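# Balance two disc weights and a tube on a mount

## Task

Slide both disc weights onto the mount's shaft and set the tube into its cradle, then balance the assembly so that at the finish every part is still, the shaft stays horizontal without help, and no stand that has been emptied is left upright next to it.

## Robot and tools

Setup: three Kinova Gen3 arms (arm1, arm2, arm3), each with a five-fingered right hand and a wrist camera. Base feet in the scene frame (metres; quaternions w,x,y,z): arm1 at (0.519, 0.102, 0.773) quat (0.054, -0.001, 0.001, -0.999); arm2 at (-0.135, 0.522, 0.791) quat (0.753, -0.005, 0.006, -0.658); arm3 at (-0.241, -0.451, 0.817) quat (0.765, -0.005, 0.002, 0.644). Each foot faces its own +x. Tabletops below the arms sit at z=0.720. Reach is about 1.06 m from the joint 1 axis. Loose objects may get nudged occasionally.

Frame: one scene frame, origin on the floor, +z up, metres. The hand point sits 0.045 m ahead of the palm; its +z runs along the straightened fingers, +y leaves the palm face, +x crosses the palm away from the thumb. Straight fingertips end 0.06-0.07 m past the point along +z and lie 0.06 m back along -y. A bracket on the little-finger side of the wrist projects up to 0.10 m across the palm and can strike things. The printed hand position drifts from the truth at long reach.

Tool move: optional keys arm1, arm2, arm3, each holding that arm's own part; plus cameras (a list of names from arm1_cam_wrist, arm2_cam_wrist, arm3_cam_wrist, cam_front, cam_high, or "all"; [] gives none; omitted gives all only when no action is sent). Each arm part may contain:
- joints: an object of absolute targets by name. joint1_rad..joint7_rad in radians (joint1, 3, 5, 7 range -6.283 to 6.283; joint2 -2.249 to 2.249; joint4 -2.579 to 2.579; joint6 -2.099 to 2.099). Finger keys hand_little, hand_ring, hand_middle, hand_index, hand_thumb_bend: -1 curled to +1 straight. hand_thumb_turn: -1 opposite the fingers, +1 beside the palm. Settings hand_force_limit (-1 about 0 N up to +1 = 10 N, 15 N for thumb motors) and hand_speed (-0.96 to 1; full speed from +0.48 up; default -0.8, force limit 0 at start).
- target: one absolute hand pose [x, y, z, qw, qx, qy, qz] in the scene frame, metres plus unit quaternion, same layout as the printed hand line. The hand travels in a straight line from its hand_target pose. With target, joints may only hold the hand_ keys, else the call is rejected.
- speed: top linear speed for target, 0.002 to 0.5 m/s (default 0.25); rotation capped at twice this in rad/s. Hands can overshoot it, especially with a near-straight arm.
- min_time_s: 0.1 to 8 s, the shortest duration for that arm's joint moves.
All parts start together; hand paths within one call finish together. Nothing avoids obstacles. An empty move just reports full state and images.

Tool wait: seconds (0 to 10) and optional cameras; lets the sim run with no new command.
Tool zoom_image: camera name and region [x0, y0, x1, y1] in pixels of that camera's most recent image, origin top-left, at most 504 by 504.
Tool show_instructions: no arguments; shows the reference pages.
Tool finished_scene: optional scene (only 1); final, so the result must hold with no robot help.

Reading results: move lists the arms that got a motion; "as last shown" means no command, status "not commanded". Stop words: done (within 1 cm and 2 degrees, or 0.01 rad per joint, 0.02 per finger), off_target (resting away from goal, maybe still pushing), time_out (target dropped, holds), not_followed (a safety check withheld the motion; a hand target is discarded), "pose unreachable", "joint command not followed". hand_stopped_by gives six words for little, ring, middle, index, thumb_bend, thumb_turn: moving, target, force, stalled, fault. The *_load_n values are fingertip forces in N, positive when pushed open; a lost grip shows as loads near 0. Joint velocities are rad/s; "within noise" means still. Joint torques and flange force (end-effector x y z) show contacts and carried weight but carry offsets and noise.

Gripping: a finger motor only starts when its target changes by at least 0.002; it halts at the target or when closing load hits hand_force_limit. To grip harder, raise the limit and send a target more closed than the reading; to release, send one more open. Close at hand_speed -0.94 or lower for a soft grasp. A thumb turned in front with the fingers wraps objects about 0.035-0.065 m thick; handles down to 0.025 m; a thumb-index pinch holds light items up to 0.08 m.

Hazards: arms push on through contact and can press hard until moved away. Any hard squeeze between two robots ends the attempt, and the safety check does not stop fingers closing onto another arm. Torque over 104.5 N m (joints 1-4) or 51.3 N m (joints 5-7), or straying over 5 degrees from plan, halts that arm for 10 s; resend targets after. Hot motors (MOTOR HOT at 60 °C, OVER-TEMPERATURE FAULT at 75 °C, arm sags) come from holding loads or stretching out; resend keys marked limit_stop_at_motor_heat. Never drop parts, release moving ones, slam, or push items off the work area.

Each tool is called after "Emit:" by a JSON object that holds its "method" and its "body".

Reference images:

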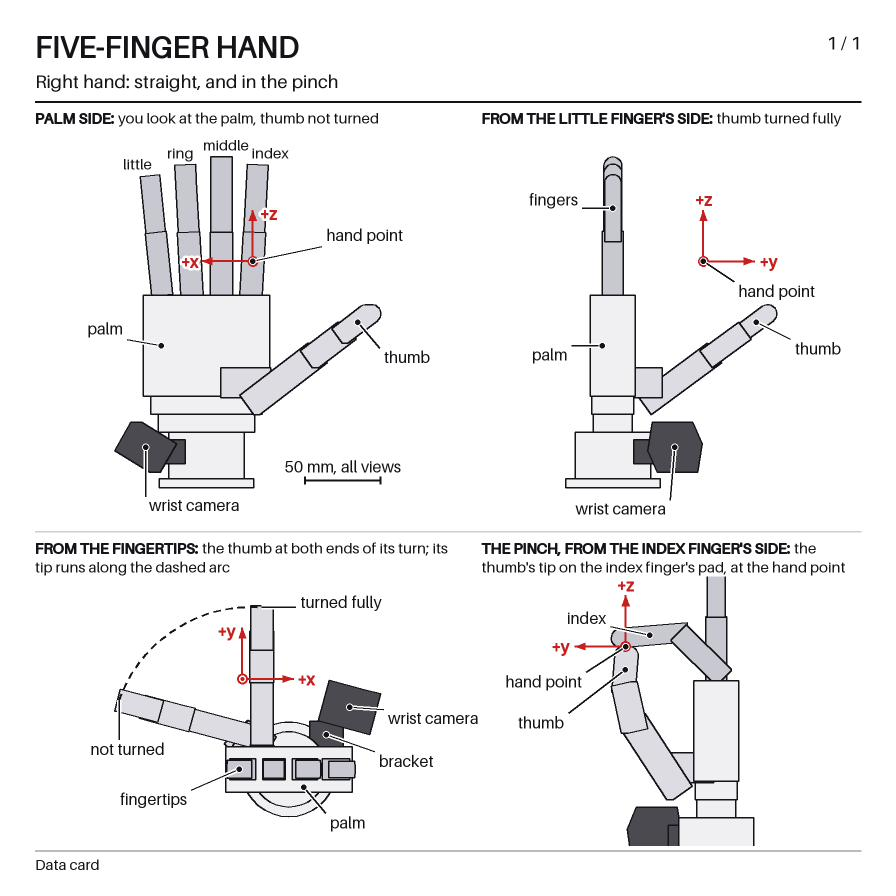

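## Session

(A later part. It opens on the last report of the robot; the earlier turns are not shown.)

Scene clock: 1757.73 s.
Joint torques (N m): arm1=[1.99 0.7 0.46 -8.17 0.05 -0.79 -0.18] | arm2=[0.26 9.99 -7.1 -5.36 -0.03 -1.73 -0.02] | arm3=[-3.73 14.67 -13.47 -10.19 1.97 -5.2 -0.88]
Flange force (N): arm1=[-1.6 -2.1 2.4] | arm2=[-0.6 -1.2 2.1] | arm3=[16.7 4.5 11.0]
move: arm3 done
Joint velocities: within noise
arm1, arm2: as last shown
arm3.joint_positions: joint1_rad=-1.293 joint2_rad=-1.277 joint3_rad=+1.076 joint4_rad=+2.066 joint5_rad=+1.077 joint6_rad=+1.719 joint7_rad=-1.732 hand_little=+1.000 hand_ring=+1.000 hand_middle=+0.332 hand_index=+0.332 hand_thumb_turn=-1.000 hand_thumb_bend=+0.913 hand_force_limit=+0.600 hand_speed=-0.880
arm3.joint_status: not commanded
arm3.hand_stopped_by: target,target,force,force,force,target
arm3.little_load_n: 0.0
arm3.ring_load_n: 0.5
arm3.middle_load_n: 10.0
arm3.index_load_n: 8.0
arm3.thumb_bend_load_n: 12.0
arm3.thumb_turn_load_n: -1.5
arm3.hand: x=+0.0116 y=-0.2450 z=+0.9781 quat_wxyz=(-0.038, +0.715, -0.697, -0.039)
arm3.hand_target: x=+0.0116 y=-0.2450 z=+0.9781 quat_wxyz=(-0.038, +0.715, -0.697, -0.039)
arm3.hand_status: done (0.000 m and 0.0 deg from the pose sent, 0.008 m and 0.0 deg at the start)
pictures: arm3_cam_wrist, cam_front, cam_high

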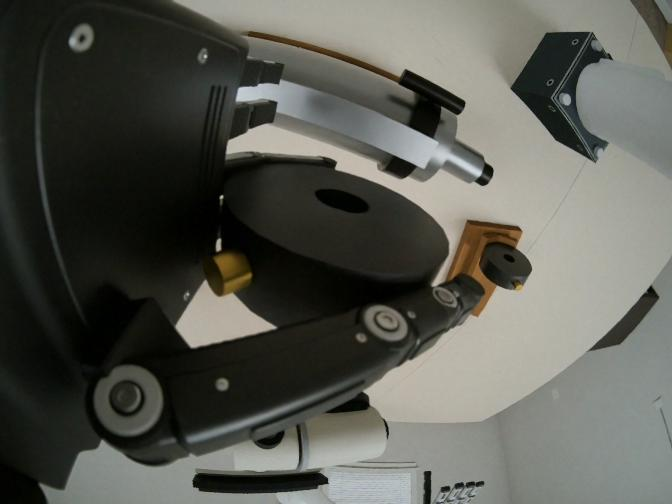

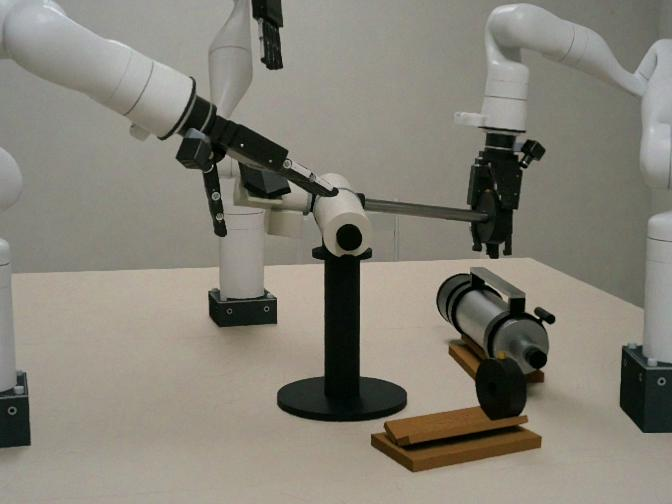

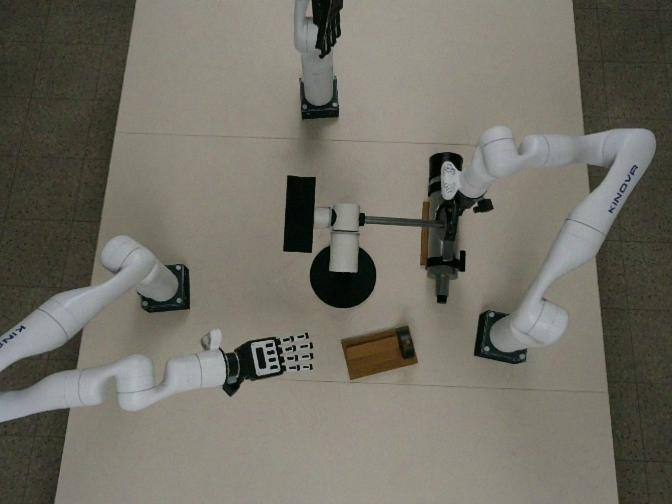

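Emit:
{"method": "move", "body": {"arm3": {"target": [0.0113, -0.250, 0.9775, -0.0381, 0.7146, -0.6974, -0.0391], "speed": 0.02}}}

Emit:
{"method": "move", "body": {"arm3": {"target": [0.0098, -0.250, 0.9775, -0.0381, 0.7146, -0.6974, -0.0391], "speed": 0.02}}}

Emit:
{"method": "move", "body": {"arm3": {"target": [0.0098, -0.250, 0.9790, -0.0381, 0.7146, -0.6974, -0.0391], "speed": 0.02}}}

Scene clock: 1772.03 s.
Joint torques (N m): arm1=[1.96 0.74 0.44 -8.22 0.03 -0.79 -0.18] | arm2=[0.19 10 -7.06 -5.39 -0.04 -1.72 -0.06] | arm3=[-0.77 14.36 -10.09 -5.74 -0.44 -0.82 -0.04]
Flange force (N): arm1=[-1.5 -2.2 2.7] | arm2=[-0.7 -1.1 1.9] | arm3=[1.8 -0.7 9.8]
move: arm3 done
Joint velocities: within noise
arm1, arm2: as last shown
arm2.thumb_bend_load_n: -0.5
arm3.joint_positions: joint1_rad=-1.280 joint2_rad=-1.280 joint3_rad=+1.071 joint4_rad=+2.073 joint5_rad=+1.074 joint6_rad=+1.721 joint7_rad=-1.727 hand_little=+1.000 hand_ring=+1.000 hand_middle=+0.332 hand_index=+0.332 hand_thumb_turn=-1.000 hand_thumb_bend=+0.913 hand_force_limit=+0.600 hand_speed=-0.880
arm3.joint_status: not commanded
arm3.hand_stopped_by: target,target,force,force,force,target
arm3.little_load_n: 0.0
arm3.ring_load_n: 0.0
arm3.middle_load_n: 9.5
arm3.index_load_n: 9.5
arm3.thumb_bend_load_n: 12.0
arm3.thumb_turn_load_n: 0.5
arm3.hand: x=+0.0113 y=-0.2500 z=+0.9775 quat_wxyz=(-0.038, +0.715, -0.697, -0.039)
arm3.hand_target: x=+0.0113 y=-0.2500 z=+0.9775 quat_wxyz=(-0.038, +0.715, -0.697, -0.039)
arm3.hand_status: done (0.000 m and 0.0 deg from the pose sent, 0.005 m and 0.0 deg at the start)
pictures: none

Scene clock: 1773.00 s.
Joint torques (N m): arm1=[1.98 0.73 0.48 -8.2 0.07 -0.79 -0.2] | arm2=[0.19 9.97 -7.14 -5.34 -0.02 -1.72 -0.01] | arm3=[-3.87 12.19 -9.27 -1.56 -5.03 -1.66 0.42]
Flange force (N): arm1=[-1.5 -2.1 2.6] | arm2=[-0.7 -1.2 2.1] | arm3=[2.0 -16.1 6.1]
move: arm3 done
Joint velocities: within noise
arm1, arm2: as last shown
arm1.middle_load_n: 0.5
arm2.thumb_bend_load_n: 0.0
arm3.joint_positions: joint1_rad=-1.280 joint2_rad=-1.279 joint3_rad=+1.069 joint4_rad=+2.077 joint5_rad=+1.072 joint6_rad=+1.719 joint7_rad=-1.732 hand_little=+1.000 hand_ring=+1.000 hand_middle=+0.332 hand_index=+0.332 hand_thumb_turn=-1.000 hand_thumb_bend=+0.913 hand_force_limit=+0.600 hand_speed=-0.880
arm3.joint_status: not commanded
arm3.hand_stopped_by: target,target,force,force,force,target
arm3.little_load_n: 0.0
arm3.ring_load_n: 0.0
arm3.middle_load_n: 10.0
arm3.index_load_n: 10.0
arm3.thumb_bend_load_n: 11.5
arm3.thumb_turn_load_n: 1.0
arm3.hand: x=+0.0098 y=-0.2500 z=+0.9775 quat_wxyz=(-0.038, +0.715, -0.697, -0.039)
arm3.hand_target: x=+0.0098 y=-0.2500 z=+0.9775 quat_wxyz=(-0.038, +0.715, -0.697, -0.039)
arm3.hand_status: done (0.000 m and 0.0 deg from the pose sent, 0.001 m and 0.0 deg at the start)
pictures: none

Scene clock: 1773.97 s.
Joint torques (N m): arm1=[1.94 0.71 0.45 -8.18 0.03 -0.79 -0.18] | arm2=[0.19 10 -7.09 -5.32 -0.03 -1.68 -0.01] | arm3=[-3.14 13.05 -10.06 -3.48 -3.08 -1.8 0.13]
Flange force (N): arm1=[-1.6 -2.1 2.5] | arm2=[-0.7 -1.2 2.1] | arm3=[3.5 -10.5 7.6]
move: arm3 done
Joint velocities: within noise
arm1: as last shown
arm1.middle_load_n: 0.0
arm2.joint_positions: joint1_rad=-0.888 joint2_rad=-1.122 joint3_rad=+1.217 joint4_rad=+2.179 joint5_rad=+0.744 joint6_rad=+0.511 joint7_rad=+0.282 hand_little=+1.000 hand_ring=+1.000 hand_middle=+1.000 hand_index=+1.000 hand_thumb_turn=-1.000 hand_thumb_bend=+1.000 hand_force_limit=+0.300 hand_speed=-0.300
arm2.joint_status: not commanded
arm2.hand_stopped_by: target,target,target,target,target,target
arm2.little_load_n: 0.0
arm2.ring_load_n: 0.0
arm2.middle_load_n: 0.0
arm2.index_load_n: 0.0
arm2.thumb_bend_load_n: 0.0
arm2.thumb_turn_load_n: 0.0
arm2.hand: x=-0.3200 y=+0.1600 z=+1.0500 quat_wxyz=(-0.072, +0.119, -0.849, +0.510)
arm2.hand_target: x=-0.3200 y=+0.1600 z=+1.0500 quat_wxyz=(-0.072, +0.119, -0.849, +0.510)
arm2.hand_status: not commanded
arm3.joint_positions: joint1_rad=-1.280 joint2_rad=-1.276 joint3_rad=+1.067 joint4_rad=+2.075 joint5_rad=+1.069 joint6_rad=+1.721 joint7_rad=-1.731 hand_little=+1.000 hand_ring=+1.000 hand_middle=+0.332 hand_index=+0.332 hand_thumb_turn=-1.000 hand_thumb_bend=+0.913 hand_force_limit=+0.600 hand_speed=-0.880
arm3.joint_status: not commanded
arm3.hand_stopped_by: target,target,force,force,force,target
arm3.little_load_n: 0.0
arm3.ring_load_n: 0.0
arm3.middle_load_n: 9.5
arm3.index_load_n: 9.5
arm3.thumb_bend_load_n: 11.5
arm3.thumb_turn_load_n: 0.5
arm3.hand: x=+0.0098 y=-0.2500 z=+0.9790 quat_wxyz=(-0.038, +0.715, -0.697, -0.039)
arm3.hand_target: x=+0.0098 y=-0.2500 z=+0.9790 quat_wxyz=(-0.038, +0.715, -0.697, -0.039)
arm3.hand_status: done (0.000 m and 0.0 deg from the pose sent, 0.001 m and 0.0 deg at the start)
pictures: none

Emit:
{"method": "move", "body": {"arm3": {"target": [0.0113, -0.250, 0.9775, -0.0381, 0.7146, -0.6974, -0.0391], "speed": 0.02}}}

Emit:
{"method": "move", "body": {"arm3": {"target": [0.0128, -0.250, 0.9775, -0.0381, 0.7146, -0.6974, -0.0391], "speed": 0.02}}}

Emit:
{"method": "move", "body": {"arm3": {"target": [0.0113, -0.250, 0.9760, -0.0381, 0.7146, -0.6974, -0.0391], "speed": 0.02}}}

Emit:
{"method": "move", "body": {"arm3": {"target": [0.0113, -0.250, 0.9790, -0.0381, 0.7146, -0.6974, -0.0391], "speed": 0.02}}}

Scene clock: 1783.13 s.
Joint torques (N m): arm1=[1.98 0.72 0.46 -8.19 0.03 -0.8 -0.19] | arm2=[0.17 9.95 -7.12 -5.37 -0.01 -1.71 0] | arm3=[-0.8 14.3 -10.19 -5.71 -0.35 -0.87 -0.02]
Flange force (N): arm1=[-1.6 -2.2 2.5] | arm2=[-0.9 -1.2 2.1] | arm3=[1.8 -0.7 9.6]
move: arm3 done
Joint velocities: within noise
arm1, arm2: as last shown
arm3.joint_positions: joint1_rad=-1.280 joint2_rad=-1.280 joint3_rad=+1.071 joint4_rad=+2.073 joint5_rad=+1.074 joint6_rad=+1.721 joint7_rad=-1.727 hand_little=+1.000 hand_ring=+1.000 hand_middle=+0.332 hand_index=+0.332 hand_thumb_turn=-1.000 hand_thumb_bend=+0.913 hand_force_limit=+0.600 hand_speed=-0.880
arm3.joint_status: not commanded
arm3.hand_stopped_by: target,target,force,force,force,target
arm3.little_load_n: 0.0
arm3.ring_load_n: 0.0
arm3.middle_load_n: 9.5
arm3.index_load_n: 9.0
arm3.thumb_bend_load_n: 12.0
arm3.thumb_turn_load_n: 0.5
arm3.hand: x=+0.0113 y=-0.2500 z=+0.9775 quat_wxyz=(-0.038, +0.715, -0.697, -0.039)
arm3.hand_target: x=+0.0113 y=-0.2500 z=+0.9775 quat_wxyz=(-0.038, +0.715, -0.697, -0.039)
arm3.hand_status: done (0.000 m and 0.0 deg from the pose sent, 0.002 m and 0.0 deg at the start)
pictures: none

Scene clock: 1784.10 s.
Joint torques (N m): arm1=[1.96 0.75 0.5 -8.17 0.09 -0.79 -0.19] | arm2=[0.19 9.99 -7.09 -5.31 -0.01 -1.71 -0.01] | arm3=[1.79 15.91 -10.24 -8.38 2.74 0.29 -0.2]
Flange force (N): arm1=[-1.5 -2.0 2.4] | arm2=[-0.6 -1.3 1.9] | arm3=[0.2 10.7 12.2]
move: arm3 done
Joint velocities: within noise
arm1, arm2: as last shown
arm1.little_load_n: -0.5
arm2.ring_load_n: -0.5
arm3.joint_positions: joint1_rad=-1.280 joint2_rad=-1.281 joint3_rad=+1.072 joint4_rad=+2.069 joint5_rad=+1.077 joint6_rad=+1.722 joint7_rad=-1.723 hand_little=+1.000 hand_ring=+1.000 hand_middle=+0.332 hand_index=+0.332 hand_thumb_turn=-1.000 hand_thumb_bend=+0.913 hand_force_limit=+0.600 hand_speed=-0.880
arm3.joint_status: not commanded
arm3.hand_stopped_by: target,target,force,force,force,target
arm3.little_load_n: 0.0
arm3.ring_load_n: 0.0
arm3.middle_load_n: 9.0
arm3.index_load_n: 9.0
arm3.thumb_bend_load_n: 12.0
arm3.thumb_turn_load_n: 1.0
arm3.hand: x=+0.0128 y=-0.2500 z=+0.9775 quat_wxyz=(-0.038, +0.715, -0.697, -0.039)
arm3.hand_target: x=+0.0128 y=-0.2500 z=+0.9775 quat_wxyz=(-0.038, +0.715, -0.697, -0.039)
arm3.hand_status: done (0.000 m and 0.0 deg from the pose sent, 0.001 m and 0.0 deg at the start)
pictures: none

Scene clock: 1785.07 s.
Joint torques (N m): arm1=[1.98 0.71 0.45 -8.17 0.08 -0.8 -0.21] | arm2=[0.24 9.98 -7.1 -5.34 -0.03 -1.74 0] | arm3=[-3.01 12.84 -9.39 -2.6 -3.48 -1.38 0.31]
Flange force (N): arm1=[-1.6 -2.2 2.4] | arm2=[-0.6 -1.2 2.1] | arm3=[2.1 -11.4 6.3]
move: arm3 done
Joint velocities: within noise
arm1.joint_positions: joint1_rad=+0.137 joint2_rad=-0.487 joint3_rad=-0.176 joint4_rad=+1.465 joint5_rad=-0.096 joint6_rad=+1.877 joint7_rad=-2.254 hand_little=+1.000 hand_ring=+1.000 hand_middle=+1.000 hand_index=+1.000 hand_thumb_turn=+1.000 hand_thumb_bend=+1.000 hand_force_limit=+0.000 hand_speed=-0.800
arm1.joint_status: not commanded
arm1.hand_stopped_by: target,target,target,target,target,target
arm1.little_load_n: 0.0
arm1.ring_load_n: 0.0
arm1.middle_load_n: 0.0
arm1.index_load_n: 0.0
arm1.thumb_bend_load_n: -0.5
arm1.thumb_turn_load_n: 0.0
arm1.hand: x=+0.3172 y=+0.0205 z=+1.3113 quat_wxyz=(-0.057, -0.959, +0.247, +0.127)
arm1.hand_target: x=+0.3172 y=+0.0205 z=+1.3113 quat_wxyz=(-0.057, -0.959, +0.247, +0.127)
arm1.hand_status: not commanded
arm2: as last shown
arm2.ring_load_n: 0.0
arm3.joint_positions: joint1_rad=-1.280 joint2_rad=-1.283 joint3_rad=+1.073 joint4_rad=+2.076 joint5_rad=+1.078 joint6_rad=+1.719 joint7_rad=-1.728 hand_little=+1.000 hand_ring=+1.000 hand_middle=+0.332 hand_index=+0.332 hand_thumb_turn=-1.000 hand_thumb_bend=+0.913 hand_force_limit=+0.600 hand_speed=-0.880
arm3.joint_status: not commanded
arm3.hand_stopped_by: target,target,force,force,force,target
arm3.little_load_n: 0.0
arm3.ring_load_n: 0.0
arm3.middle_load_n: 9.5
arm3.index_load_n: 9.5
arm3.thumb_bend_load_n: 11.5
arm3.thumb_turn_load_n: 1.0
arm3.hand: x=+0.0113 y=-0.2500 z=+0.9760 quat_wxyz=(-0.038, +0.715, -0.697, -0.039)
arm3.hand_target: x=+0.0113 y=-0.2500 z=+0.9760 quat_wxyz=(-0.038, +0.715, -0.697, -0.039)
arm3.hand_status: done (0.000 m and 0.0 deg from the pose sent, 0.002 m and 0.0 deg at the start)
pictures: none

Scene clock: 1786.03 s.
Joint torques (N m): arm1=[2 0.72 0.44 -8.19 0.06 -0.78 -0.19] | arm2=[0.27 9.98 -7.1 -5.36 -0.01 -1.74 -0.04] | arm3=[-1.27 14.19 -10.34 -5.77 -0.72 -1.12 -0.04]
Flange force (N): arm1=[-1.6 -2.2 2.5] | arm2=[-0.5 -1.3 2.1] | arm3=[2.8 -1.6 10.0]
move: arm3 done
Joint velocities: within noise
arm1, arm2: as last shown
arm1.thumb_bend_load_n: 0.0
arm2.index_load_n: -0.5
arm3.joint_positions: joint1_rad=-1.279 joint2_rad=-1.278 joint3_rad=+1.068 joint4_rad=+2.071 joint5_rad=+1.071 joint6_rad=+1.722 joint7_rad=-1.727 hand_little=+1.000 hand_ring=+1.000 hand_middle=+0.332 hand_index=+0.332 hand_thumb_turn=-1.000 hand_thumb_bend=+0.913 hand_force_limit=+0.600 hand_speed=-0.880
arm3.joint_status: not commanded
arm3.hand_stopped_by: target,target,force,force,force,target
arm3.little_load_n: 0.0
arm3.ring_load_n: 0.0
arm3.middle_load_n: 9.5
arm3.index_load_n: 9.0
arm3.thumb_bend_load_n: 12.0
arm3.thumb_turn_load_n: 0.5
arm3.hand: x=+0.0113 y=-0.2500 z=+0.9790 quat_wxyz=(-0.038, +0.715, -0.697, -0.039)
arm3.hand_target: x=+0.0113 y=-0.2500 z=+0.9790 quat_wxyz=(-0.038, +0.715, -0.697, -0.039)
arm3.hand_status: done (0.000 m and 0.0 deg from the pose sent, 0.003 m and 0.0 deg at the start)
pictures: none

Emit:
{"method": "move", "body": {"arm3": {"target": [0.0113, -0.247, 0.9788, -0.0381, 0.7146, -0.6974, -0.0391], "speed": 0.02}}}

Emit:
{"method": "move", "body": {"arm3": {"target": [0.0113, -0.244, 0.9791, -0.0381, 0.7146, -0.6974, -0.0391], "speed": 0.02}}}

Scene clock: 1799.20 s.
Joint torques (N m): arm1=[1.97 0.73 0.43 -8.2 0.03 -0.77 -0.21] | arm2=[0.17 10.02 -7.03 -5.4 0 -1.73 -0.01] | arm3=[-1.89 13.91 -10.29 -5.24 -1.2 -1.6 -0.1]
Flange force (N): arm1=[-1.6 -2.3 2.6] | arm2=[-0.8 -1.2 1.6] | arm3=[3.8 -4.0 8.7]
move: arm3 done
Joint velocities: within noise
arm1, arm2: as last shown
arm1.index_load_n: 0.5
arm2.ring_load_n: -0.5
arm2.index_load_n: 0.0
arm3.joint_positions: joint1_rad=-1.288 joint2_rad=-1.277 joint3_rad=+1.072 joint4_rad=+2.068 joint5_rad=+1.074 joint6_rad=+1.720 joint7_rad=-1.731 hand_little=+1.000 hand_ring=+1.000 hand_middle=+0.332 hand_index=+0.332 hand_thumb_turn=-1.000 hand_thumb_bend=+0.913 hand_force_limit=+0.600 hand_speed=-0.880
arm3.joint_status: not commanded
arm3.hand_stopped_by: target,target,force,force,force,target
arm3.little_load_n: 0.0
arm3.ring_load_n: 0.0
arm3.middle_load_n: 9.5
arm3.index_load_n: 9.0
arm3.thumb_bend_load_n: 12.0
arm3.thumb_turn_load_n: 0.0
arm3.hand: x=+0.0113 y=-0.2470 z=+0.9788 quat_wxyz=(-0.038, +0.715, -0.697, -0.039)
arm3.hand_target: x=+0.0113 y=-0.2470 z=+0.9788 quat_wxyz=(-0.038, +0.715, -0.697, -0.039)
arm3.hand_status: done (0.000 m and 0.0 deg from the pose sent, 0.003 m and 0.0 deg at the start)
pictures: none

Scene clock: 1800.17 s.
Joint torques (N m): arm1=[1.97 0.78 0.45 -8.19 0.05 -0.77 -0.22] | arm2=[0.24 9.98 -7.11 -5.38 0 -1.67 -0.05] | arm3=[-3.44 13.89 -11.88 -6.69 -0.76 -3.43 -0.31]
Flange force (N): arm1=[-1.5 -2.3 2.6] | arm2=[-0.8 -1.1 2.2] | arm3=[9.7 -3.4 9.8]
move: arm3 done
Joint velocities: within noise
arm1, arm2: as last shown
arm1.index_load_n: 0.0
arm2.ring_load_n: 0.0
arm3.joint_positions: joint1_rad=-1.296 joint2_rad=-1.275 joint3_rad=+1.075 joint4_rad=+2.064 joint5_rad=+1.075 joint6_rad=+1.719 joint7_rad=-1.734 hand_little=+1.000 hand_ring=+1.000 hand_middle=+0.332 hand_index=+0.332 hand_thumb_turn=-1.000 hand_thumb_bend=+0.913 hand_force_limit=+0.600 hand_speed=-0.880
arm3.joint_status: not commanded
arm3.hand_stopped_by: target,target,force,force,force,target
arm3.little_load_n: 0.0
arm3.ring_load_n: 0.5
arm3.middle_load_n: 11.0
arm3.index_load_n: 8.5
arm3.thumb_bend_load_n: 11.5
arm3.thumb_turn_load_n: -1.0
arm3.hand: x=+0.0113 y=-0.2440 z=+0.9791 quat_wxyz=(-0.038, +0.715, -0.697, -0.039)
arm3.hand_target: x=+0.0113 y=-0.2440 z=+0.9791 quat_wxyz=(-0.038, +0.715, -0.697, -0.039)
arm3.hand_status: done (0.000 m and 0.0 deg from the pose sent, 0.003 m and 0.0 deg at the start)
pictures: none

Emit:
{"method": "move", "body": {"cameras": ["cam_front", "cam_high", "arm3_cam_wrist"]}}

Emit:
{"method": "zoom_image", "body": {"camera": "cam_front", "region": [465, 180, 525, 250]}}

Emit:
{"method": "zoom_image", "body": {"camera": "cam_high", "region": [420, 200, 470, 245]}}

Emit:
{"method": "zoom_image", "body": {"camera": "arm3_cam_wrist", "region": [290, 160, 400, 240]}}

Scene clock: 1808.53 s.
Joint torques (N m): arm1=[1.99 0.75 0.47 -8.16 0.03 -0.81 -0.2] | arm2=[0.18 10.01 -7.09 -5.34 -0.05 -1.71 -0.05] | arm3=[-3.46 13.84 -11.88 -6.72 -0.73 -3.53 -0.29]
Flange force (N): arm1=[-1.5 -2.2 2.4] | arm2=[-0.6 -1.1 2.0] | arm3=[9.7 -3.3 9.6]
Joint velocities: within noise
arm1.joint_positions: joint1_rad=+0.137 joint2_rad=-0.487 joint3_rad=-0.176 joint4_rad=+1.465 joint5_rad=-0.096 joint6_rad=+1.877 joint7_rad=-2.254 hand_little=+1.000 hand_ring=+1.000 hand_middle=+1.000 hand_index=+1.000 hand_thumb_turn=+1.000 hand_thumb_bend=+1.000 hand_force_limit=+0.000 hand_speed=-0.800
arm1.joint_status: not commanded
arm1.hand_stopped_by: target,target,target,target,target,target
arm1.little_load_n: 0.0
arm1.ring_load_n: 0.0
arm1.middle_load_n: 0.0
arm1.index_load_n: 0.0
arm1.thumb_bend_load_n: 0.0
arm1.thumb_turn_load_n: 0.0
arm1.hand: x=+0.3172 y=+0.0205 z=+1.3113 quat_wxyz=(-0.057, -0.959, +0.247, +0.127) (m; scene frame)
arm1.hand_target: x=+0.3172 y=+0.0205 z=+1.3113 quat_wxyz=(-0.057, -0.959, +0.247, +0.127) (m; scene frame)
arm1.hand_status: not commanded
arm2.joint_positions: joint1_rad=-0.888 joint2_rad=-1.122 joint3_rad=+1.217 joint4_rad=+2.179 joint5_rad=+0.744 joint6_rad=+0.511 joint7_rad=+0.282 hand_little=+1.000 hand_ring=+1.000 hand_middle=+1.000 hand_index=+1.000 hand_thumb_turn=-1.000 hand_thumb_bend=+1.000 hand_force_limit=+0.300 hand_speed=-0.300
arm2.joint_status: not commanded
arm2.hand_stopped_by: target,target,target,target,target,target
arm2.little_load_n: 0.0
arm2.ring_load_n: 0.0
arm2.middle_load_n: 0.0
arm2.index_load_n: 0.0
arm2.thumb_bend_load_n: 0.0
arm2.thumb_turn_load_n: 0.0
arm2.hand: x=-0.3200 y=+0.1600 z=+1.0500 quat_wxyz=(-0.072, +0.119, -0.849, +0.510) (m; scene frame)
arm2.hand_target: x=-0.3200 y=+0.1600 z=+1.0500 quat_wxyz=(-0.072, +0.119, -0.849, +0.510) (m; scene frame)
arm2.hand_status: not commanded
arm3.joint_positions: joint1_rad=-1.296 joint2_rad=-1.275 joint3_rad=+1.075 joint4_rad=+2.064 joint5_rad=+1.075 joint6_rad=+1.719 joint7_rad=-1.734 hand_little=+1.000 hand_ring=+1.000 hand_middle=+0.332 hand_index=+0.332 hand_thumb_turn=-1.000 hand_thumb_bend=+0.913 hand_force_limit=+0.600 hand_speed=-0.880
arm3.joint_status: not commanded
arm3.hand_stopped_by: target,target,force,force,force,target
arm3.little_load_n: 0.0
arm3.ring_load_n: 0.0
arm3.middle_load_n: 10.5
arm3.index_load_n: 8.5
arm3.thumb_bend_load_n: 11.5
arm3.thumb_turn_load_n: -1.0
arm3.hand: x=+0.0113 y=-0.2440 z=+0.9791 quat_wxyz=(-0.038, +0.715, -0.697, -0.039) (m; scene frame)
arm3.hand_target: x=+0.0113 y=-0.2440 z=+0.9791 quat_wxyz=(-0.038, +0.715, -0.697, -0.039) (m; scene frame)
arm3.hand_status: done (0.000 m and 0.0 deg from the pose sent, 0.003 m and 0.0 deg at the start)
pictures: arm3_cam_wrist, cam_front, cam_high

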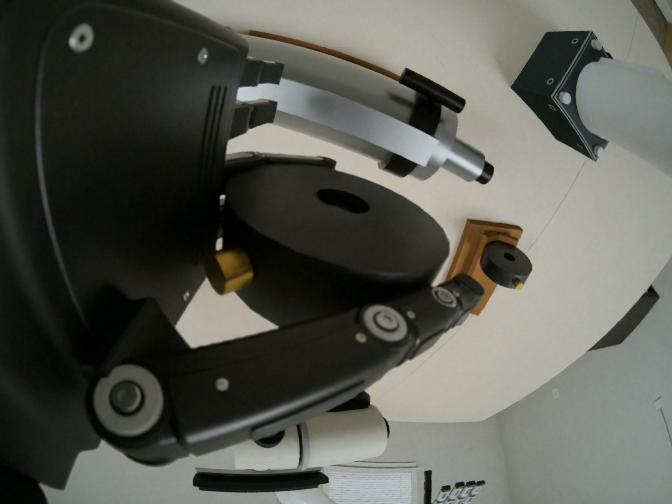

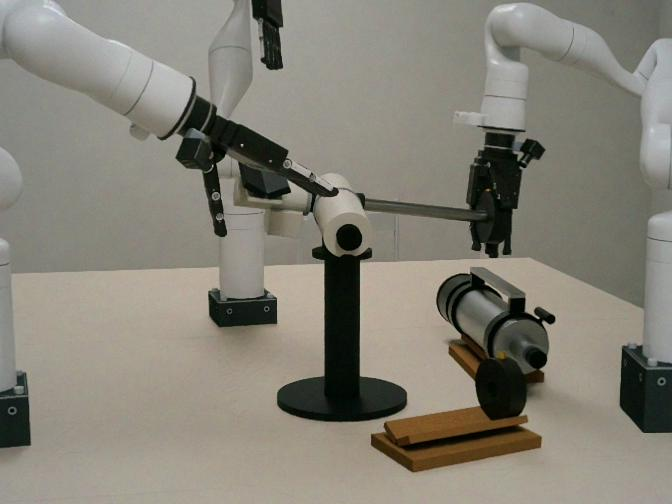

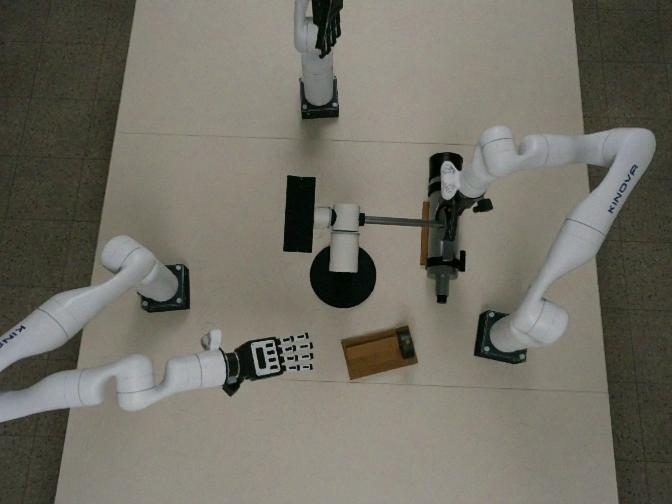

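Scaled by 7.200 from the camera's image (finer frame: 960x720).

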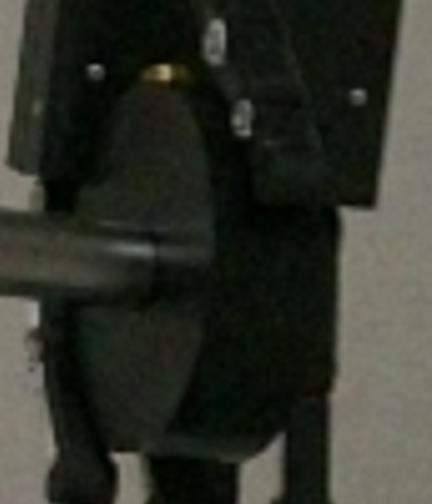

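Scaled by 10.080 from the camera's image (finer frame: 960x720).

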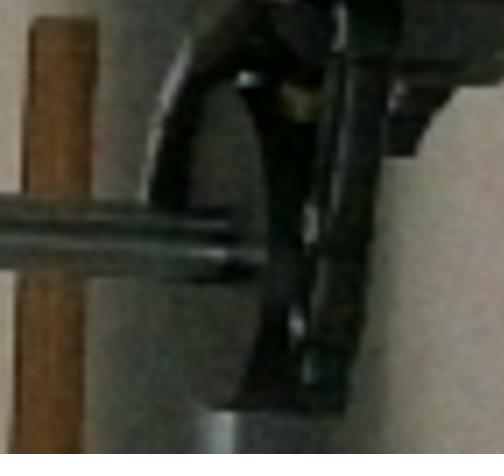

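Scaled by 4.582 from the camera's image (finer frame: 960x720).

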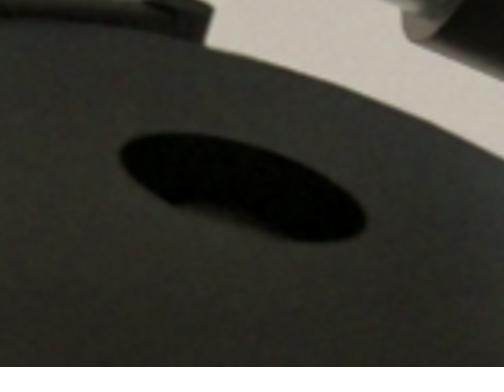

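Emit:
{"method": "move", "body": {"arm3": {"joints": {"hand_index": 0.37, "hand_middle": 0.37, "hand_thumb_bend": 0.96, "hand_speed": -0.92}}, "cameras": ["cam_front", "cam_high", "arm3_cam_wrist"]}}

Emit:
{"method": "zoom_image", "body": {"camera": "cam_front", "region": [465, 180, 525, 250]}}

Emit:
{"method": "zoom_image", "body": {"camera": "arm3_cam_wrist", "region": [200, 130, 480, 340]}}

Scene clock: 1824.57 s.
Joint torques (N m): arm1=[1.97 0.73 0.48 -8.2 0.09 -0.78 -0.21] | arm2=[0.23 10.03 -7.08 -5.4 -0.04 -1.71 -0.04] | arm3=[-1.25 14.37 -10.4 -5.9 -0.46 -1.3 -0.08]
Flange force (N): arm1=[-1.5 -2.1 2.6] | arm2=[-0.7 -1.1 2.0] | arm3=[3.3 -1.1 9.7]
move: arm3 done
Joint velocities: within noise
arm1, arm2: as last shown
arm3.joint_positions: joint1_rad=-1.296 joint2_rad=-1.275 joint3_rad=+1.075 joint4_rad=+2.064 joint5_rad=+1.075 joint6_rad=+1.719 joint7_rad=-1.734 hand_little=+1.000 hand_ring=+1.000 hand_middle=+0.371 hand_index=+0.371 hand_thumb_turn=-1.000 hand_thumb_bend=+0.962 hand_force_limit=+0.600 hand_speed=-0.920
arm3.joint_status: all done
arm3.hand_stopped_by: target,target,target,target,target,target
arm3.little_load_n: 0.0
arm3.ring_load_n: 0.0
arm3.middle_load_n: 6.5
arm3.index_load_n: 5.0
arm3.thumb_bend_load_n: 5.0
arm3.thumb_turn_load_n: 0.0
arm3.hand: x=+0.0113 y=-0.2440 z=+0.9791 quat_wxyz=(-0.038, +0.715, -0.697, -0.039)
arm3.hand_target: x=+0.0113 y=-0.2440 z=+0.9791 quat_wxyz=(-0.038, +0.715, -0.697, -0.039)
arm3.hand_status: not commanded
pictures: arm3_cam_wrist, cam_front, cam_high

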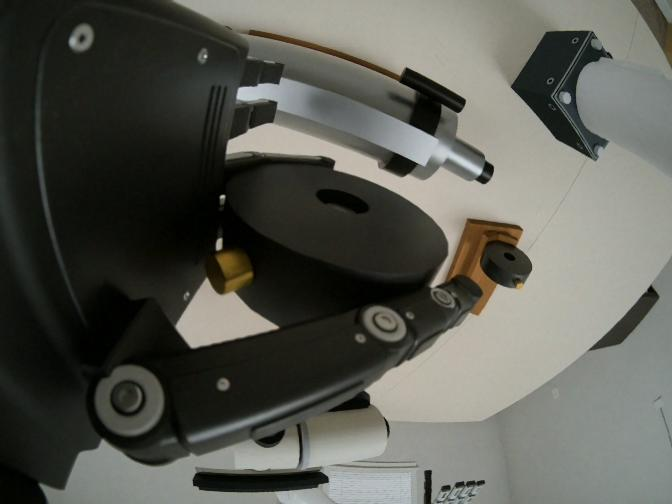

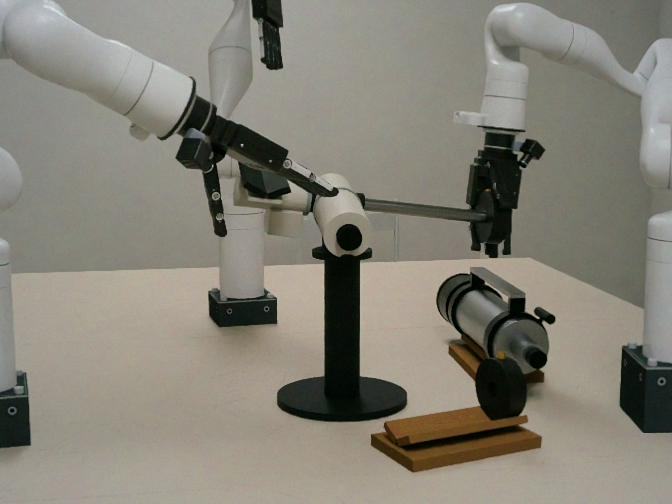

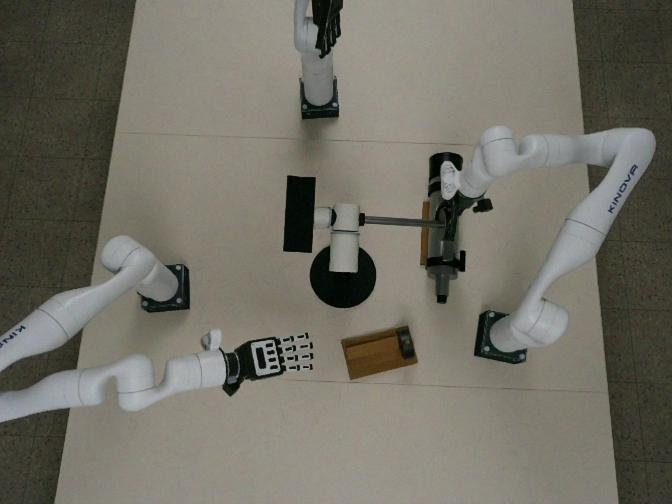

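Scaled by 7.200 from the camera's image (finer frame: 960x720).

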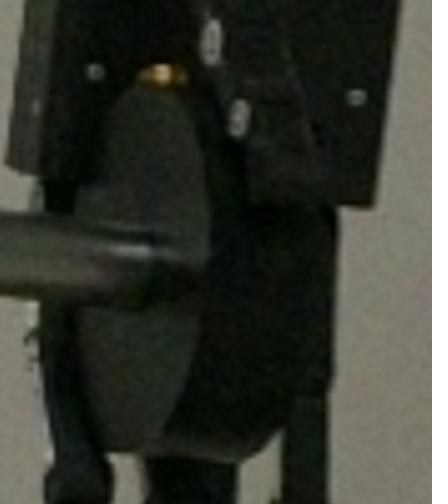

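Scaled by 1.800 from the camera's image (finer frame: 960x720).

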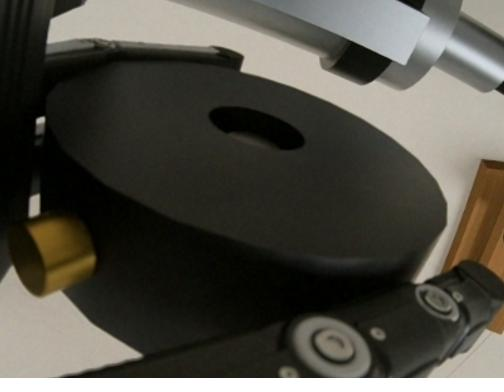

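Emit:
{"method": "move", "body": {"arm3": {"target": [0.0112, -0.239, 0.9796, -0.0381, 0.7146, -0.6974, -0.0391], "speed": 0.015}, "cameras": ["cam_front", "cam_high", "arm3_cam_wrist"]}}

Emit:
{"method": "zoom_image", "body": {"camera": "arm3_cam_wrist", "region": [200, 130, 480, 340]}}

Scene clock: 1830.13 s.
Joint torques (N m): arm1=[1.96 0.72 0.42 -8.17 0.07 -0.78 -0.21] | arm2=[0.17 9.98 -7.03 -5.35 -0.02 -1.74 -0.05] | arm3=[-1.39 14.3 -10.44 -5.76 -0.49 -1.34 -0.05]
Flange force (N): arm1=[-1.7 -2.3 2.5] | arm2=[-0.7 -1.3 1.6] | arm3=[3.4 -1.4 9.3]
move: arm3 done
Joint velocities: within noise
arm1, arm2: as last shown
arm3.joint_positions: joint1_rad=-1.309 joint2_rad=-1.271 joint3_rad=+1.080 joint4_rad=+2.057 joint5_rad=+1.078 joint6_rad=+1.716 joint7_rad=-1.740 hand_little=+1.000 hand_ring=+1.000 hand_middle=+0.371 hand_index=+0.371 hand_thumb_turn=-1.000 hand_thumb_bend=+0.962 hand_force_limit=+0.600 hand_speed=-0.920
arm3.joint_status: not commanded
arm3.hand_stopped_by: target,target,target,target,target,target
arm3.little_load_n: 0.0
arm3.ring_load_n: 0.0
arm3.middle_load_n: 6.0
arm3.index_load_n: 4.5
arm3.thumb_bend_load_n: 5.0
arm3.thumb_turn_load_n: 0.0
arm3.hand: x=+0.0112 y=-0.2390 z=+0.9796 quat_wxyz=(-0.038, +0.715, -0.697, -0.039)
arm3.hand_target: x=+0.0112 y=-0.2390 z=+0.9796 quat_wxyz=(-0.038, +0.715, -0.697, -0.039)
arm3.hand_status: done (0.000 m and 0.0 deg from the pose sent, 0.005 m and 0.0 deg at the start)
pictures: arm3_cam_wrist, cam_front, cam_high

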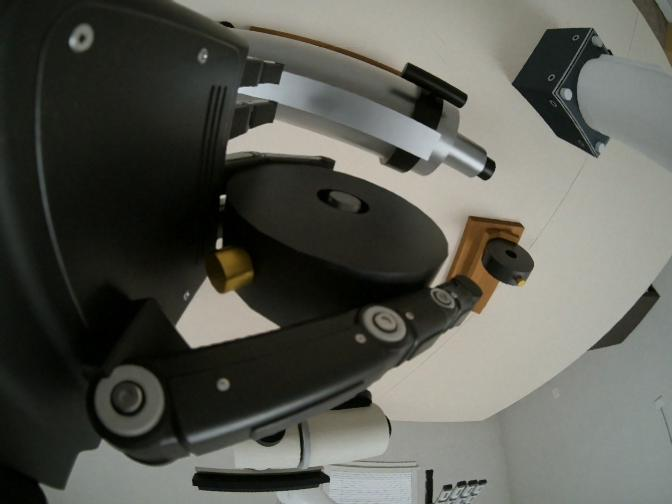

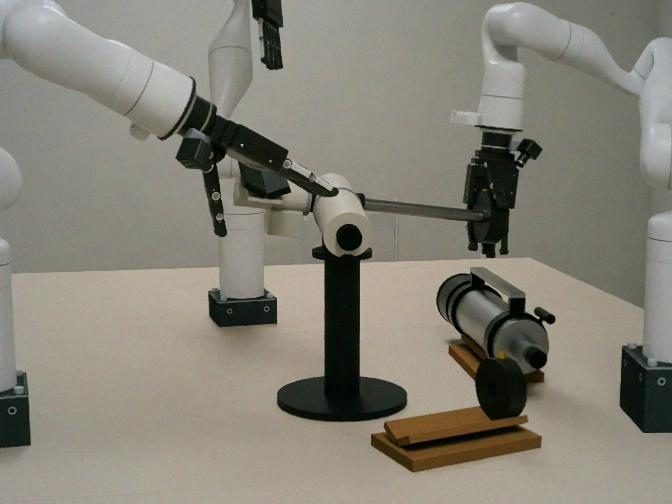

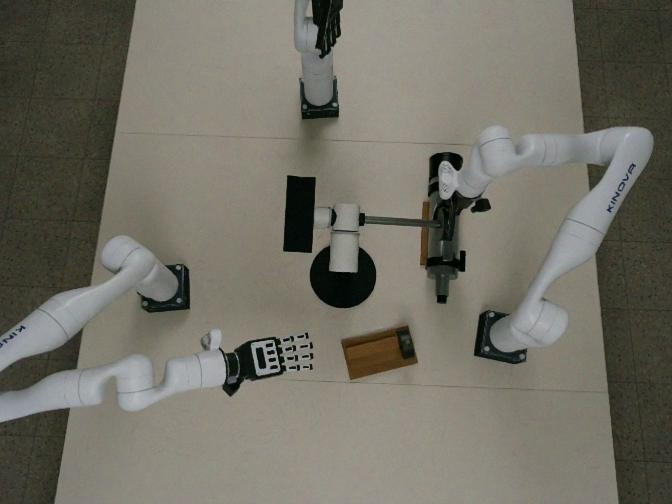

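Scaled by 1.800 from the camera's image (finer frame: 960x720).

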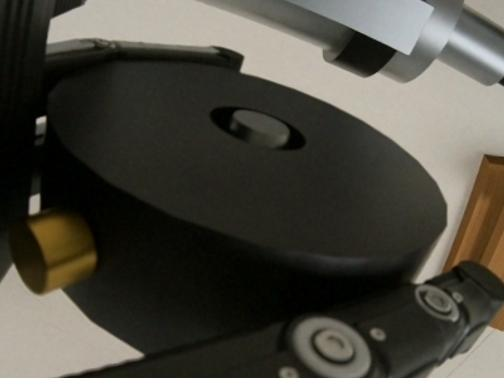

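Emit:
{"method": "move", "body": {"arm3": {"target": [0.0106, -0.209, 0.9830, -0.0381, 0.7146, -0.6974, -0.0391], "speed": 0.03}, "cameras": ["arm3_cam_wrist"]}}

Emit:
{"method": "move", "body": {"arm3": {"target": [0.0096, -0.164, 0.9882, -0.0381, 0.7146, -0.6974, -0.0391], "speed": 0.04}, "cameras": ["arm3_cam_wrist", "cam_front", "cam_high"]}}

Scene clock: 1844.73 s.
Joint torques (N m): arm1=[1.94 0.75 0.46 -8.17 0.03 -0.79 -0.19] | arm2=[0.22 9.99 -7.09 -5.4 -0.09 -1.73 -0.01] | arm3=[-1.55 14.47 -10.66 -5.14 -0.92 -1.35 0.02]
Flange force (N): arm1=[-1.5 -2.1 2.4] | arm2=[-0.8 -1.1 2.1] | arm3=[2.7 -3.0 8.9]
move: arm3 done
Joint velocities: within noise
arm1, arm2: as last shown
arm1.little_load_n: -0.5
arm1.index_load_n: 0.5
arm1.thumb_bend_load_n: -0.5
arm3.joint_positions: joint1_rad=-1.389 joint2_rad=-1.252 joint3_rad=+1.109 joint4_rad=+2.013 joint5_rad=+1.092 joint6_rad=+1.704 joint7_rad=-1.771 hand_little=+1.000 hand_ring=+1.000 hand_middle=+0.371 hand_index=+0.371 hand_thumb_turn=-1.000 hand_thumb_bend=+0.962 hand_force_limit=+0.600 hand_speed=-0.920
arm3.joint_status: not commanded
arm3.hand_stopped_by: target,target,target,target,target,target
arm3.little_load_n: 0.0
arm3.ring_load_n: 0.0
arm3.middle_load_n: 6.0
arm3.index_load_n: 4.5
arm3.thumb_bend_load_n: 5.0
arm3.thumb_turn_load_n: 0.0
arm3.hand: x=+0.0106 y=-0.2090 z=+0.9830 quat_wxyz=(-0.038, +0.715, -0.697, -0.039)
arm3.hand_target: x=+0.0106 y=-0.2090 z=+0.9830 quat_wxyz=(-0.038, +0.715, -0.697, -0.039)
arm3.hand_status: done (0.000 m and 0.0 deg from the pose sent, 0.030 m and 0.0 deg at the start)

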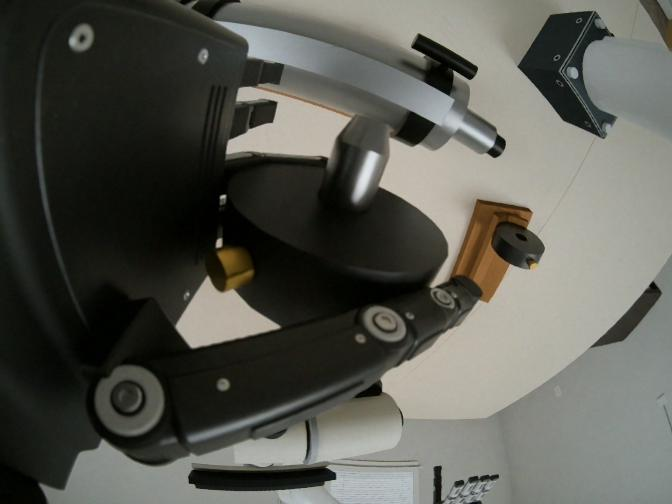

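Scene clock: 1846.37 s.
Joint torques (N m): arm1=[1.99 0.74 0.45 -8.18 0.05 -0.81 -0.17] | arm2=[0.19 9.9 -7.03 -5.35 -0.02 -1.74 -0.01] | arm3=[-2.73 14.67 -11.4 -4.21 -1.73 -1.78 0]
Flange force (N): arm1=[-1.5 -2.2 2.4] | arm2=[-0.8 -1.4 1.8] | arm3=[3.3 -6.5 8.0]
move: arm3 done
Joint velocities: within noise
arm1, arm2: as last shown
arm1.little_load_n: 0.0
arm1.index_load_n: 0.0
arm1.thumb_bend_load_n: 0.0
arm3.joint_positions: joint1_rad=-1.508 joint2_rad=-1.228 joint3_rad=+1.154 joint4_rad=+1.935 joint5_rad=+1.114 joint6_rad=+1.693 joint7_rad=-1.803 hand_little=+1.000 hand_ring=+1.000 hand_middle=+0.371 hand_index=+0.371 hand_thumb_turn=-1.000 hand_thumb_bend=+0.962 hand_force_limit=+0.600 hand_speed=-0.920
arm3.joint_status: not commanded
arm3.hand_stopped_by: target,target,target,target,target,target
arm3.little_load_n: 0.0
arm3.ring_load_n: 0.0
arm3.middle_load_n: 6.0
arm3.index_load_n: 4.5
arm3.thumb_bend_load_n: 5.0
arm3.thumb_turn_load_n: -0.5
arm3.hand: x=+0.0096 y=-0.1640 z=+0.9882 quat_wxyz=(-0.038, +0.715, -0.697, -0.039)
arm3.hand_target: x=+0.0096 y=-0.1640 z=+0.9882 quat_wxyz=(-0.038, +0.715, -0.697, -0.039)
arm3.hand_status: done (0.000 m and 0.0 deg from the pose sent, 0.045 m and 0.0 deg at the start)

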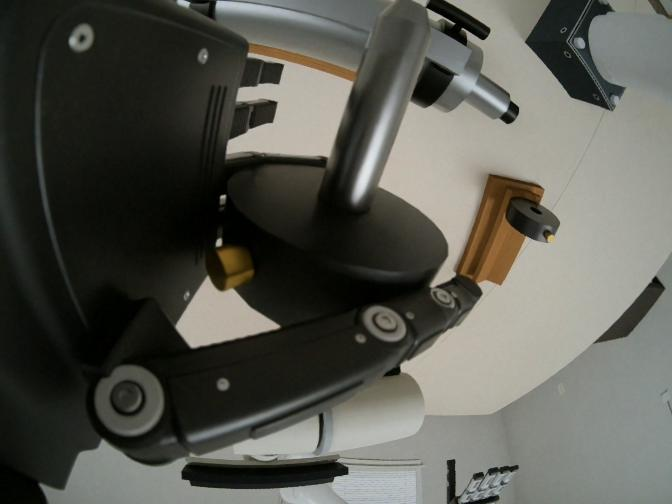

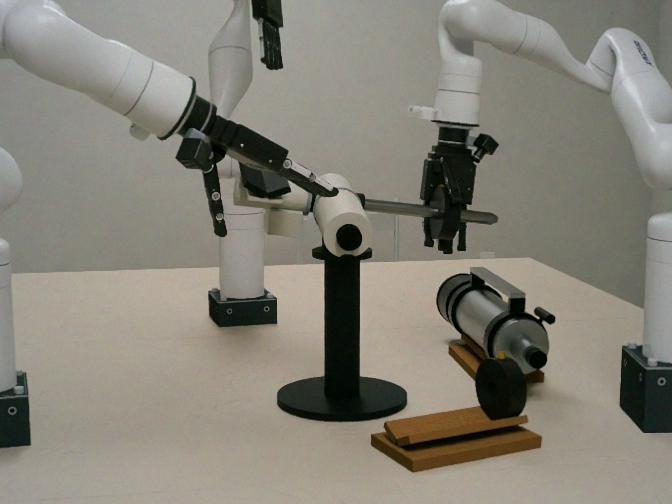

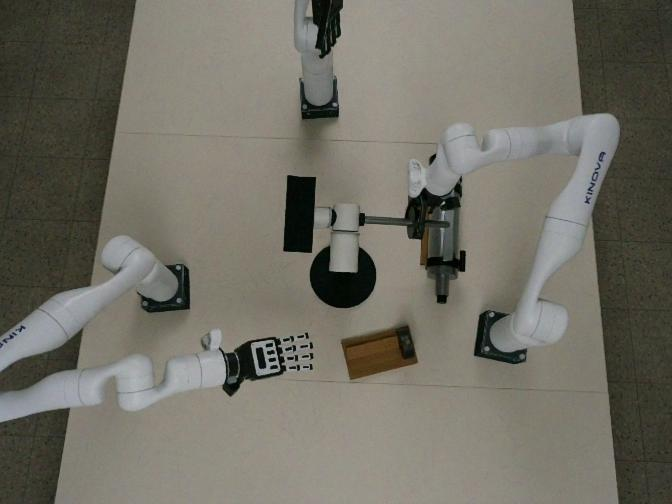

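Emit:
{"method": "move", "body": {"arm3": {"target": [0.0105, -0.140, 0.9905, -0.0381, 0.7146, -0.6974, -0.0391], "speed": 0.03}}}

Emit:
{"method": "move", "body": {"arm3": {"target": [0.0105, -0.140, 0.9890, -0.0381, 0.7146, -0.6974, -0.0391], "speed": 0.02}}}

Emit:
{"method": "move", "body": {"arm3": {"joints": {"hand_thumb_bend": 1.0, "hand_speed": -0.9}}}}

Emit:
{"method": "move", "body": {"arm3": {"joints": {"hand_index": 0.6, "hand_middle": 0.6, "hand_speed": -0.9}}, "cameras": ["arm3_cam_wrist", "cam_front"]}}

Scene clock: 1875.63 s.
Joint torques (N m): arm1=[1.95 0.75 0.39 -8.17 0.02 -0.75 -0.21] | arm2=[0.24 10.06 -7.04 -5.38 -0.01 -1.7 -0.02] | arm3=[-1.29 15.87 -11.36 -5.28 -0.38 -1.27 -0.06]
Flange force (N): arm1=[-1.7 -2.4 2.6] | arm2=[-0.7 -1.2 1.9] | arm3=[3.1 -1.4 8.9]
move: arm3 done
Joint velocities: within noise
arm1, arm2: as last shown
arm3.joint_positions: joint1_rad=-1.569 joint2_rad=-1.219 joint3_rad=+1.180 joint4_rad=+1.885 joint5_rad=+1.129 joint6_rad=+1.690 joint7_rad=-1.810 hand_little=+1.000 hand_ring=+1.000 hand_middle=+0.371 hand_index=+0.371 hand_thumb_turn=-1.000 hand_thumb_bend=+0.962 hand_force_limit=+0.600 hand_speed=-0.920
arm3.joint_status: not commanded
arm3.hand_stopped_by: target,target,target,target,target,target
arm3.little_load_n: 0.0
arm3.ring_load_n: 0.0
arm3.middle_load_n: 6.0
arm3.index_load_n: 4.5
arm3.thumb_bend_load_n: 5.0
arm3.thumb_turn_load_n: -0.5
arm3.hand: x=+0.0105 y=-0.1400 z=+0.9905 quat_wxyz=(-0.038, +0.715, -0.697, -0.039)
arm3.hand_target: x=+0.0105 y=-0.1400 z=+0.9905 quat_wxyz=(-0.038, +0.715, -0.697, -0.039)
arm3.hand_status: done (0.000 m and 0.0 deg from the pose sent, 0.024 m and 0.0 deg at the start)
pictures: none

Scene clock: 1876.60 s.
Joint torques (N m): arm1=[1.95 0.71 0.49 -8.17 0.06 -0.79 -0.19] | arm2=[0.23 9.98 -7.09 -5.36 -0.01 -1.73 -0.02] | arm3=[-2.07 14.44 -9.82 -2 -2.72 -0.09 0.22]
Flange force (N): arm1=[-1.6 -2.0 2.5] | arm2=[-0.7 -1.2 2.0] | arm3=[-1.9 -8.6 5.4]
move: arm3 done
Joint velocities: within noise
arm1, arm2: as last shown
arm1.thumb_bend_load_n: -0.5
arm2.middle_load_n: -0.5
arm3.joint_positions: joint1_rad=-1.570 joint2_rad=-1.222 joint3_rad=+1.182 joint4_rad=+1.888 joint5_rad=+1.132 joint6_rad=+1.688 joint7_rad=-1.811 hand_little=+1.000 hand_ring=+1.000 hand_middle=+0.371 hand_index=+0.371 hand_thumb_turn=-1.000 hand_thumb_bend=+0.962 hand_force_limit=+0.600 hand_speed=-0.920
arm3.joint_status: not commanded
arm3.hand_stopped_by: target,target,target,target,target,target
arm3.little_load_n: 0.0
arm3.ring_load_n: -0.5
arm3.middle_load_n: 6.0
arm3.index_load_n: 4.5
arm3.thumb_bend_load_n: 5.0
arm3.thumb_turn_load_n: -0.5
arm3.hand: x=+0.0105 y=-0.1400 z=+0.9890 quat_wxyz=(-0.038, +0.715, -0.697, -0.039)
arm3.hand_target: x=+0.0105 y=-0.1400 z=+0.9890 quat_wxyz=(-0.038, +0.715, -0.697, -0.039)
arm3.hand_status: done (0.000 m and 0.0 deg from the pose sent, 0.001 m and 0.0 deg at the start)
pictures: none

Scene clock: 1877.37 s.
Joint torques (N m): arm1=[1.95 0.73 0.46 -8.18 0.04 -0.79 -0.2] | arm2=[0.2 9.97 -7.13 -5.32 -0.03 -1.7 0.01] | arm3=[-2.16 14.57 -9.96 -2.07 -2.89 -0.13 0.22]
Flange force (N): arm1=[-1.6 -2.2 2.5] | arm2=[-0.7 -1.2 2.2] | arm3=[-1.7 -8.8 6.2]
move: arm3 done
Joint velocities: within noise
arm1, arm2: as last shown
arm1.thumb_bend_load_n: 0.0
arm2.middle_load_n: 0.0
arm3.joint_positions: joint1_rad=-1.570 joint2_rad=-1.222 joint3_rad=+1.182 joint4_rad=+1.888 joint5_rad=+1.132 joint6_rad=+1.688 joint7_rad=-1.811 hand_little=+1.000 hand_ring=+1.000 hand_middle=+0.371 hand_index=+0.371 hand_thumb_turn=-1.000 hand_thumb_bend=+1.000 hand_force_limit=+0.600 hand_speed=-0.900
arm3.joint_status: all done
arm3.hand_stopped_by: target,target,target,target,target,target
arm3.little_load_n: 0.0
arm3.ring_load_n: 0.0
arm3.middle_load_n: 6.0
arm3.index_load_n: 4.5
arm3.thumb_bend_load_n: 0.0
arm3.thumb_turn_load_n: 0.0
arm3.hand: x=+0.0105 y=-0.1400 z=+0.9890 quat_wxyz=(-0.038, +0.715, -0.697, -0.039)
arm3.hand_target: x=+0.0105 y=-0.1400 z=+0.9890 quat_wxyz=(-0.038, +0.715, -0.697, -0.039)
arm3.hand_status: not commanded
pictures: none

Scene clock: 1878.67 s.
Joint torques (N m): arm1=[1.98 0.7 0.46 -8.21 0.06 -0.79 -0.21] | arm2=[0.22 9.99 -7.02 -5.39 -0.01 -1.71 -0.01] | arm3=[-3.58 13.57 -9.73 -0.35 -4.56 -0.39 0.22]
Flange force (N): arm1=[-1.6 -2.2 2.6] | arm2=[-0.8 -1.3 1.8] | arm3=[-2.6 -14.8 4.1]
move: arm3 done
Joint velocities: within noise
arm1.joint_positions: joint1_rad=+0.137 joint2_rad=-0.487 joint3_rad=-0.176 joint4_rad=+1.465 joint5_rad=-0.096 joint6_rad=+1.877 joint7_rad=-2.254 hand_little=+1.000 hand_ring=+1.000 hand_middle=+1.000 hand_index=+1.000 hand_thumb_turn=+1.000 hand_thumb_bend=+1.000 hand_force_limit=+0.000 hand_speed=-0.800
arm1.joint_status: not commanded
arm1.hand_stopped_by: target,target,target,target,target,target
arm1.little_load_n: 0.0
arm1.ring_load_n: 0.0
arm1.middle_load_n: 0.0
arm1.index_load_n: 0.0
arm1.thumb_bend_load_n: 0.0
arm1.thumb_turn_load_n: 0.0
arm1.hand: x=+0.3172 y=+0.0205 z=+1.3113 quat_wxyz=(-0.057, -0.959, +0.247, +0.127)
arm1.hand_target: x=+0.3172 y=+0.0205 z=+1.3113 quat_wxyz=(-0.057, -0.959, +0.247, +0.127)
arm1.hand_status: not commanded
arm2.joint_positions: joint1_rad=-0.888 joint2_rad=-1.122 joint3_rad=+1.217 joint4_rad=+2.179 joint5_rad=+0.744 joint6_rad=+0.511 joint7_rad=+0.282 hand_little=+1.000 hand_ring=+1.000 hand_middle=+1.000 hand_index=+1.000 hand_thumb_turn=-1.000 hand_thumb_bend=+1.000 hand_force_limit=+0.300 hand_speed=-0.300
arm2.joint_status: not commanded
arm2.hand_stopped_by: target,target,target,target,target,target
arm2.little_load_n: 0.0
arm2.ring_load_n: 0.0
arm2.middle_load_n: 0.0
arm2.index_load_n: 0.0
arm2.thumb_bend_load_n: 0.0
arm2.thumb_turn_load_n: 0.0
arm2.hand: x=-0.3200 y=+0.1600 z=+1.0500 quat_wxyz=(-0.072, +0.119, -0.849, +0.510)
arm2.hand_target: x=-0.3200 y=+0.1600 z=+1.0500 quat_wxyz=(-0.072, +0.119, -0.849, +0.510)
arm2.hand_status: not commanded
arm3.joint_positions: joint1_rad=-1.570 joint2_rad=-1.222 joint3_rad=+1.182 joint4_rad=+1.888 joint5_rad=+1.132 joint6_rad=+1.688 joint7_rad=-1.811 hand_little=+1.000 hand_ring=+1.000 hand_middle=+0.601 hand_index=+0.600 hand_thumb_turn=-1.000 hand_thumb_bend=+1.000 hand_force_limit=+0.600 hand_speed=-0.900
arm3.joint_status: all done
arm3.hand_stopped_by: target,target,target,target,target,target
arm3.little_load_n: 0.0
arm3.ring_load_n: 0.0
arm3.middle_load_n: 4.0
arm3.index_load_n: 1.0
arm3.thumb_bend_load_n: 0.0
arm3.thumb_turn_load_n: 0.0
arm3.hand: x=+0.0105 y=-0.1400 z=+0.9890 quat_wxyz=(-0.038, +0.715, -0.697, -0.039)
arm3.hand_target: x=+0.0105 y=-0.1400 z=+0.9890 quat_wxyz=(-0.038, +0.715, -0.697, -0.039)
arm3.hand_status: not commanded

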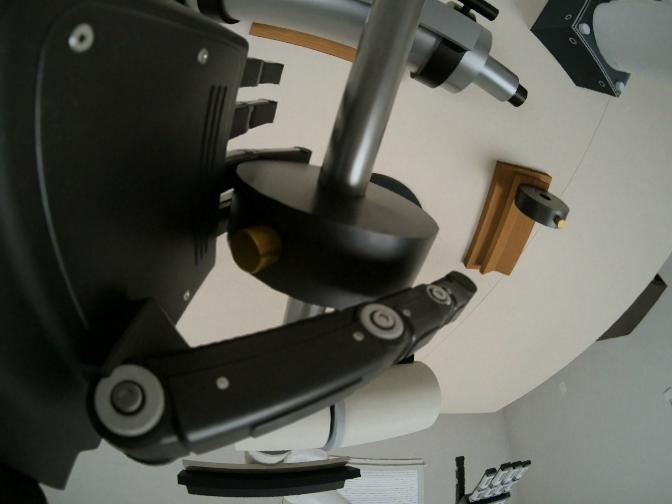

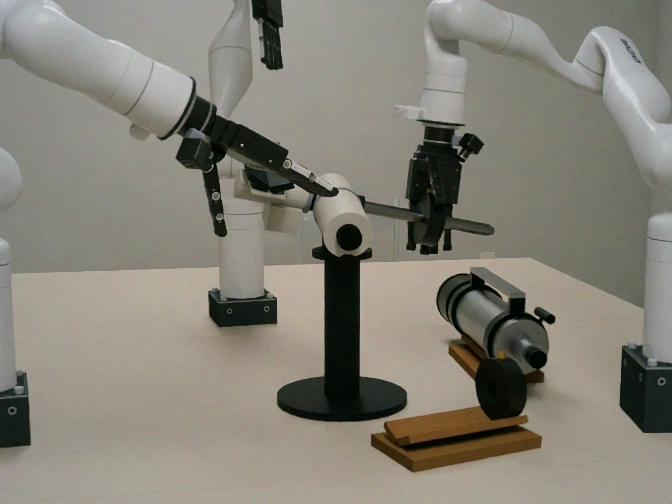

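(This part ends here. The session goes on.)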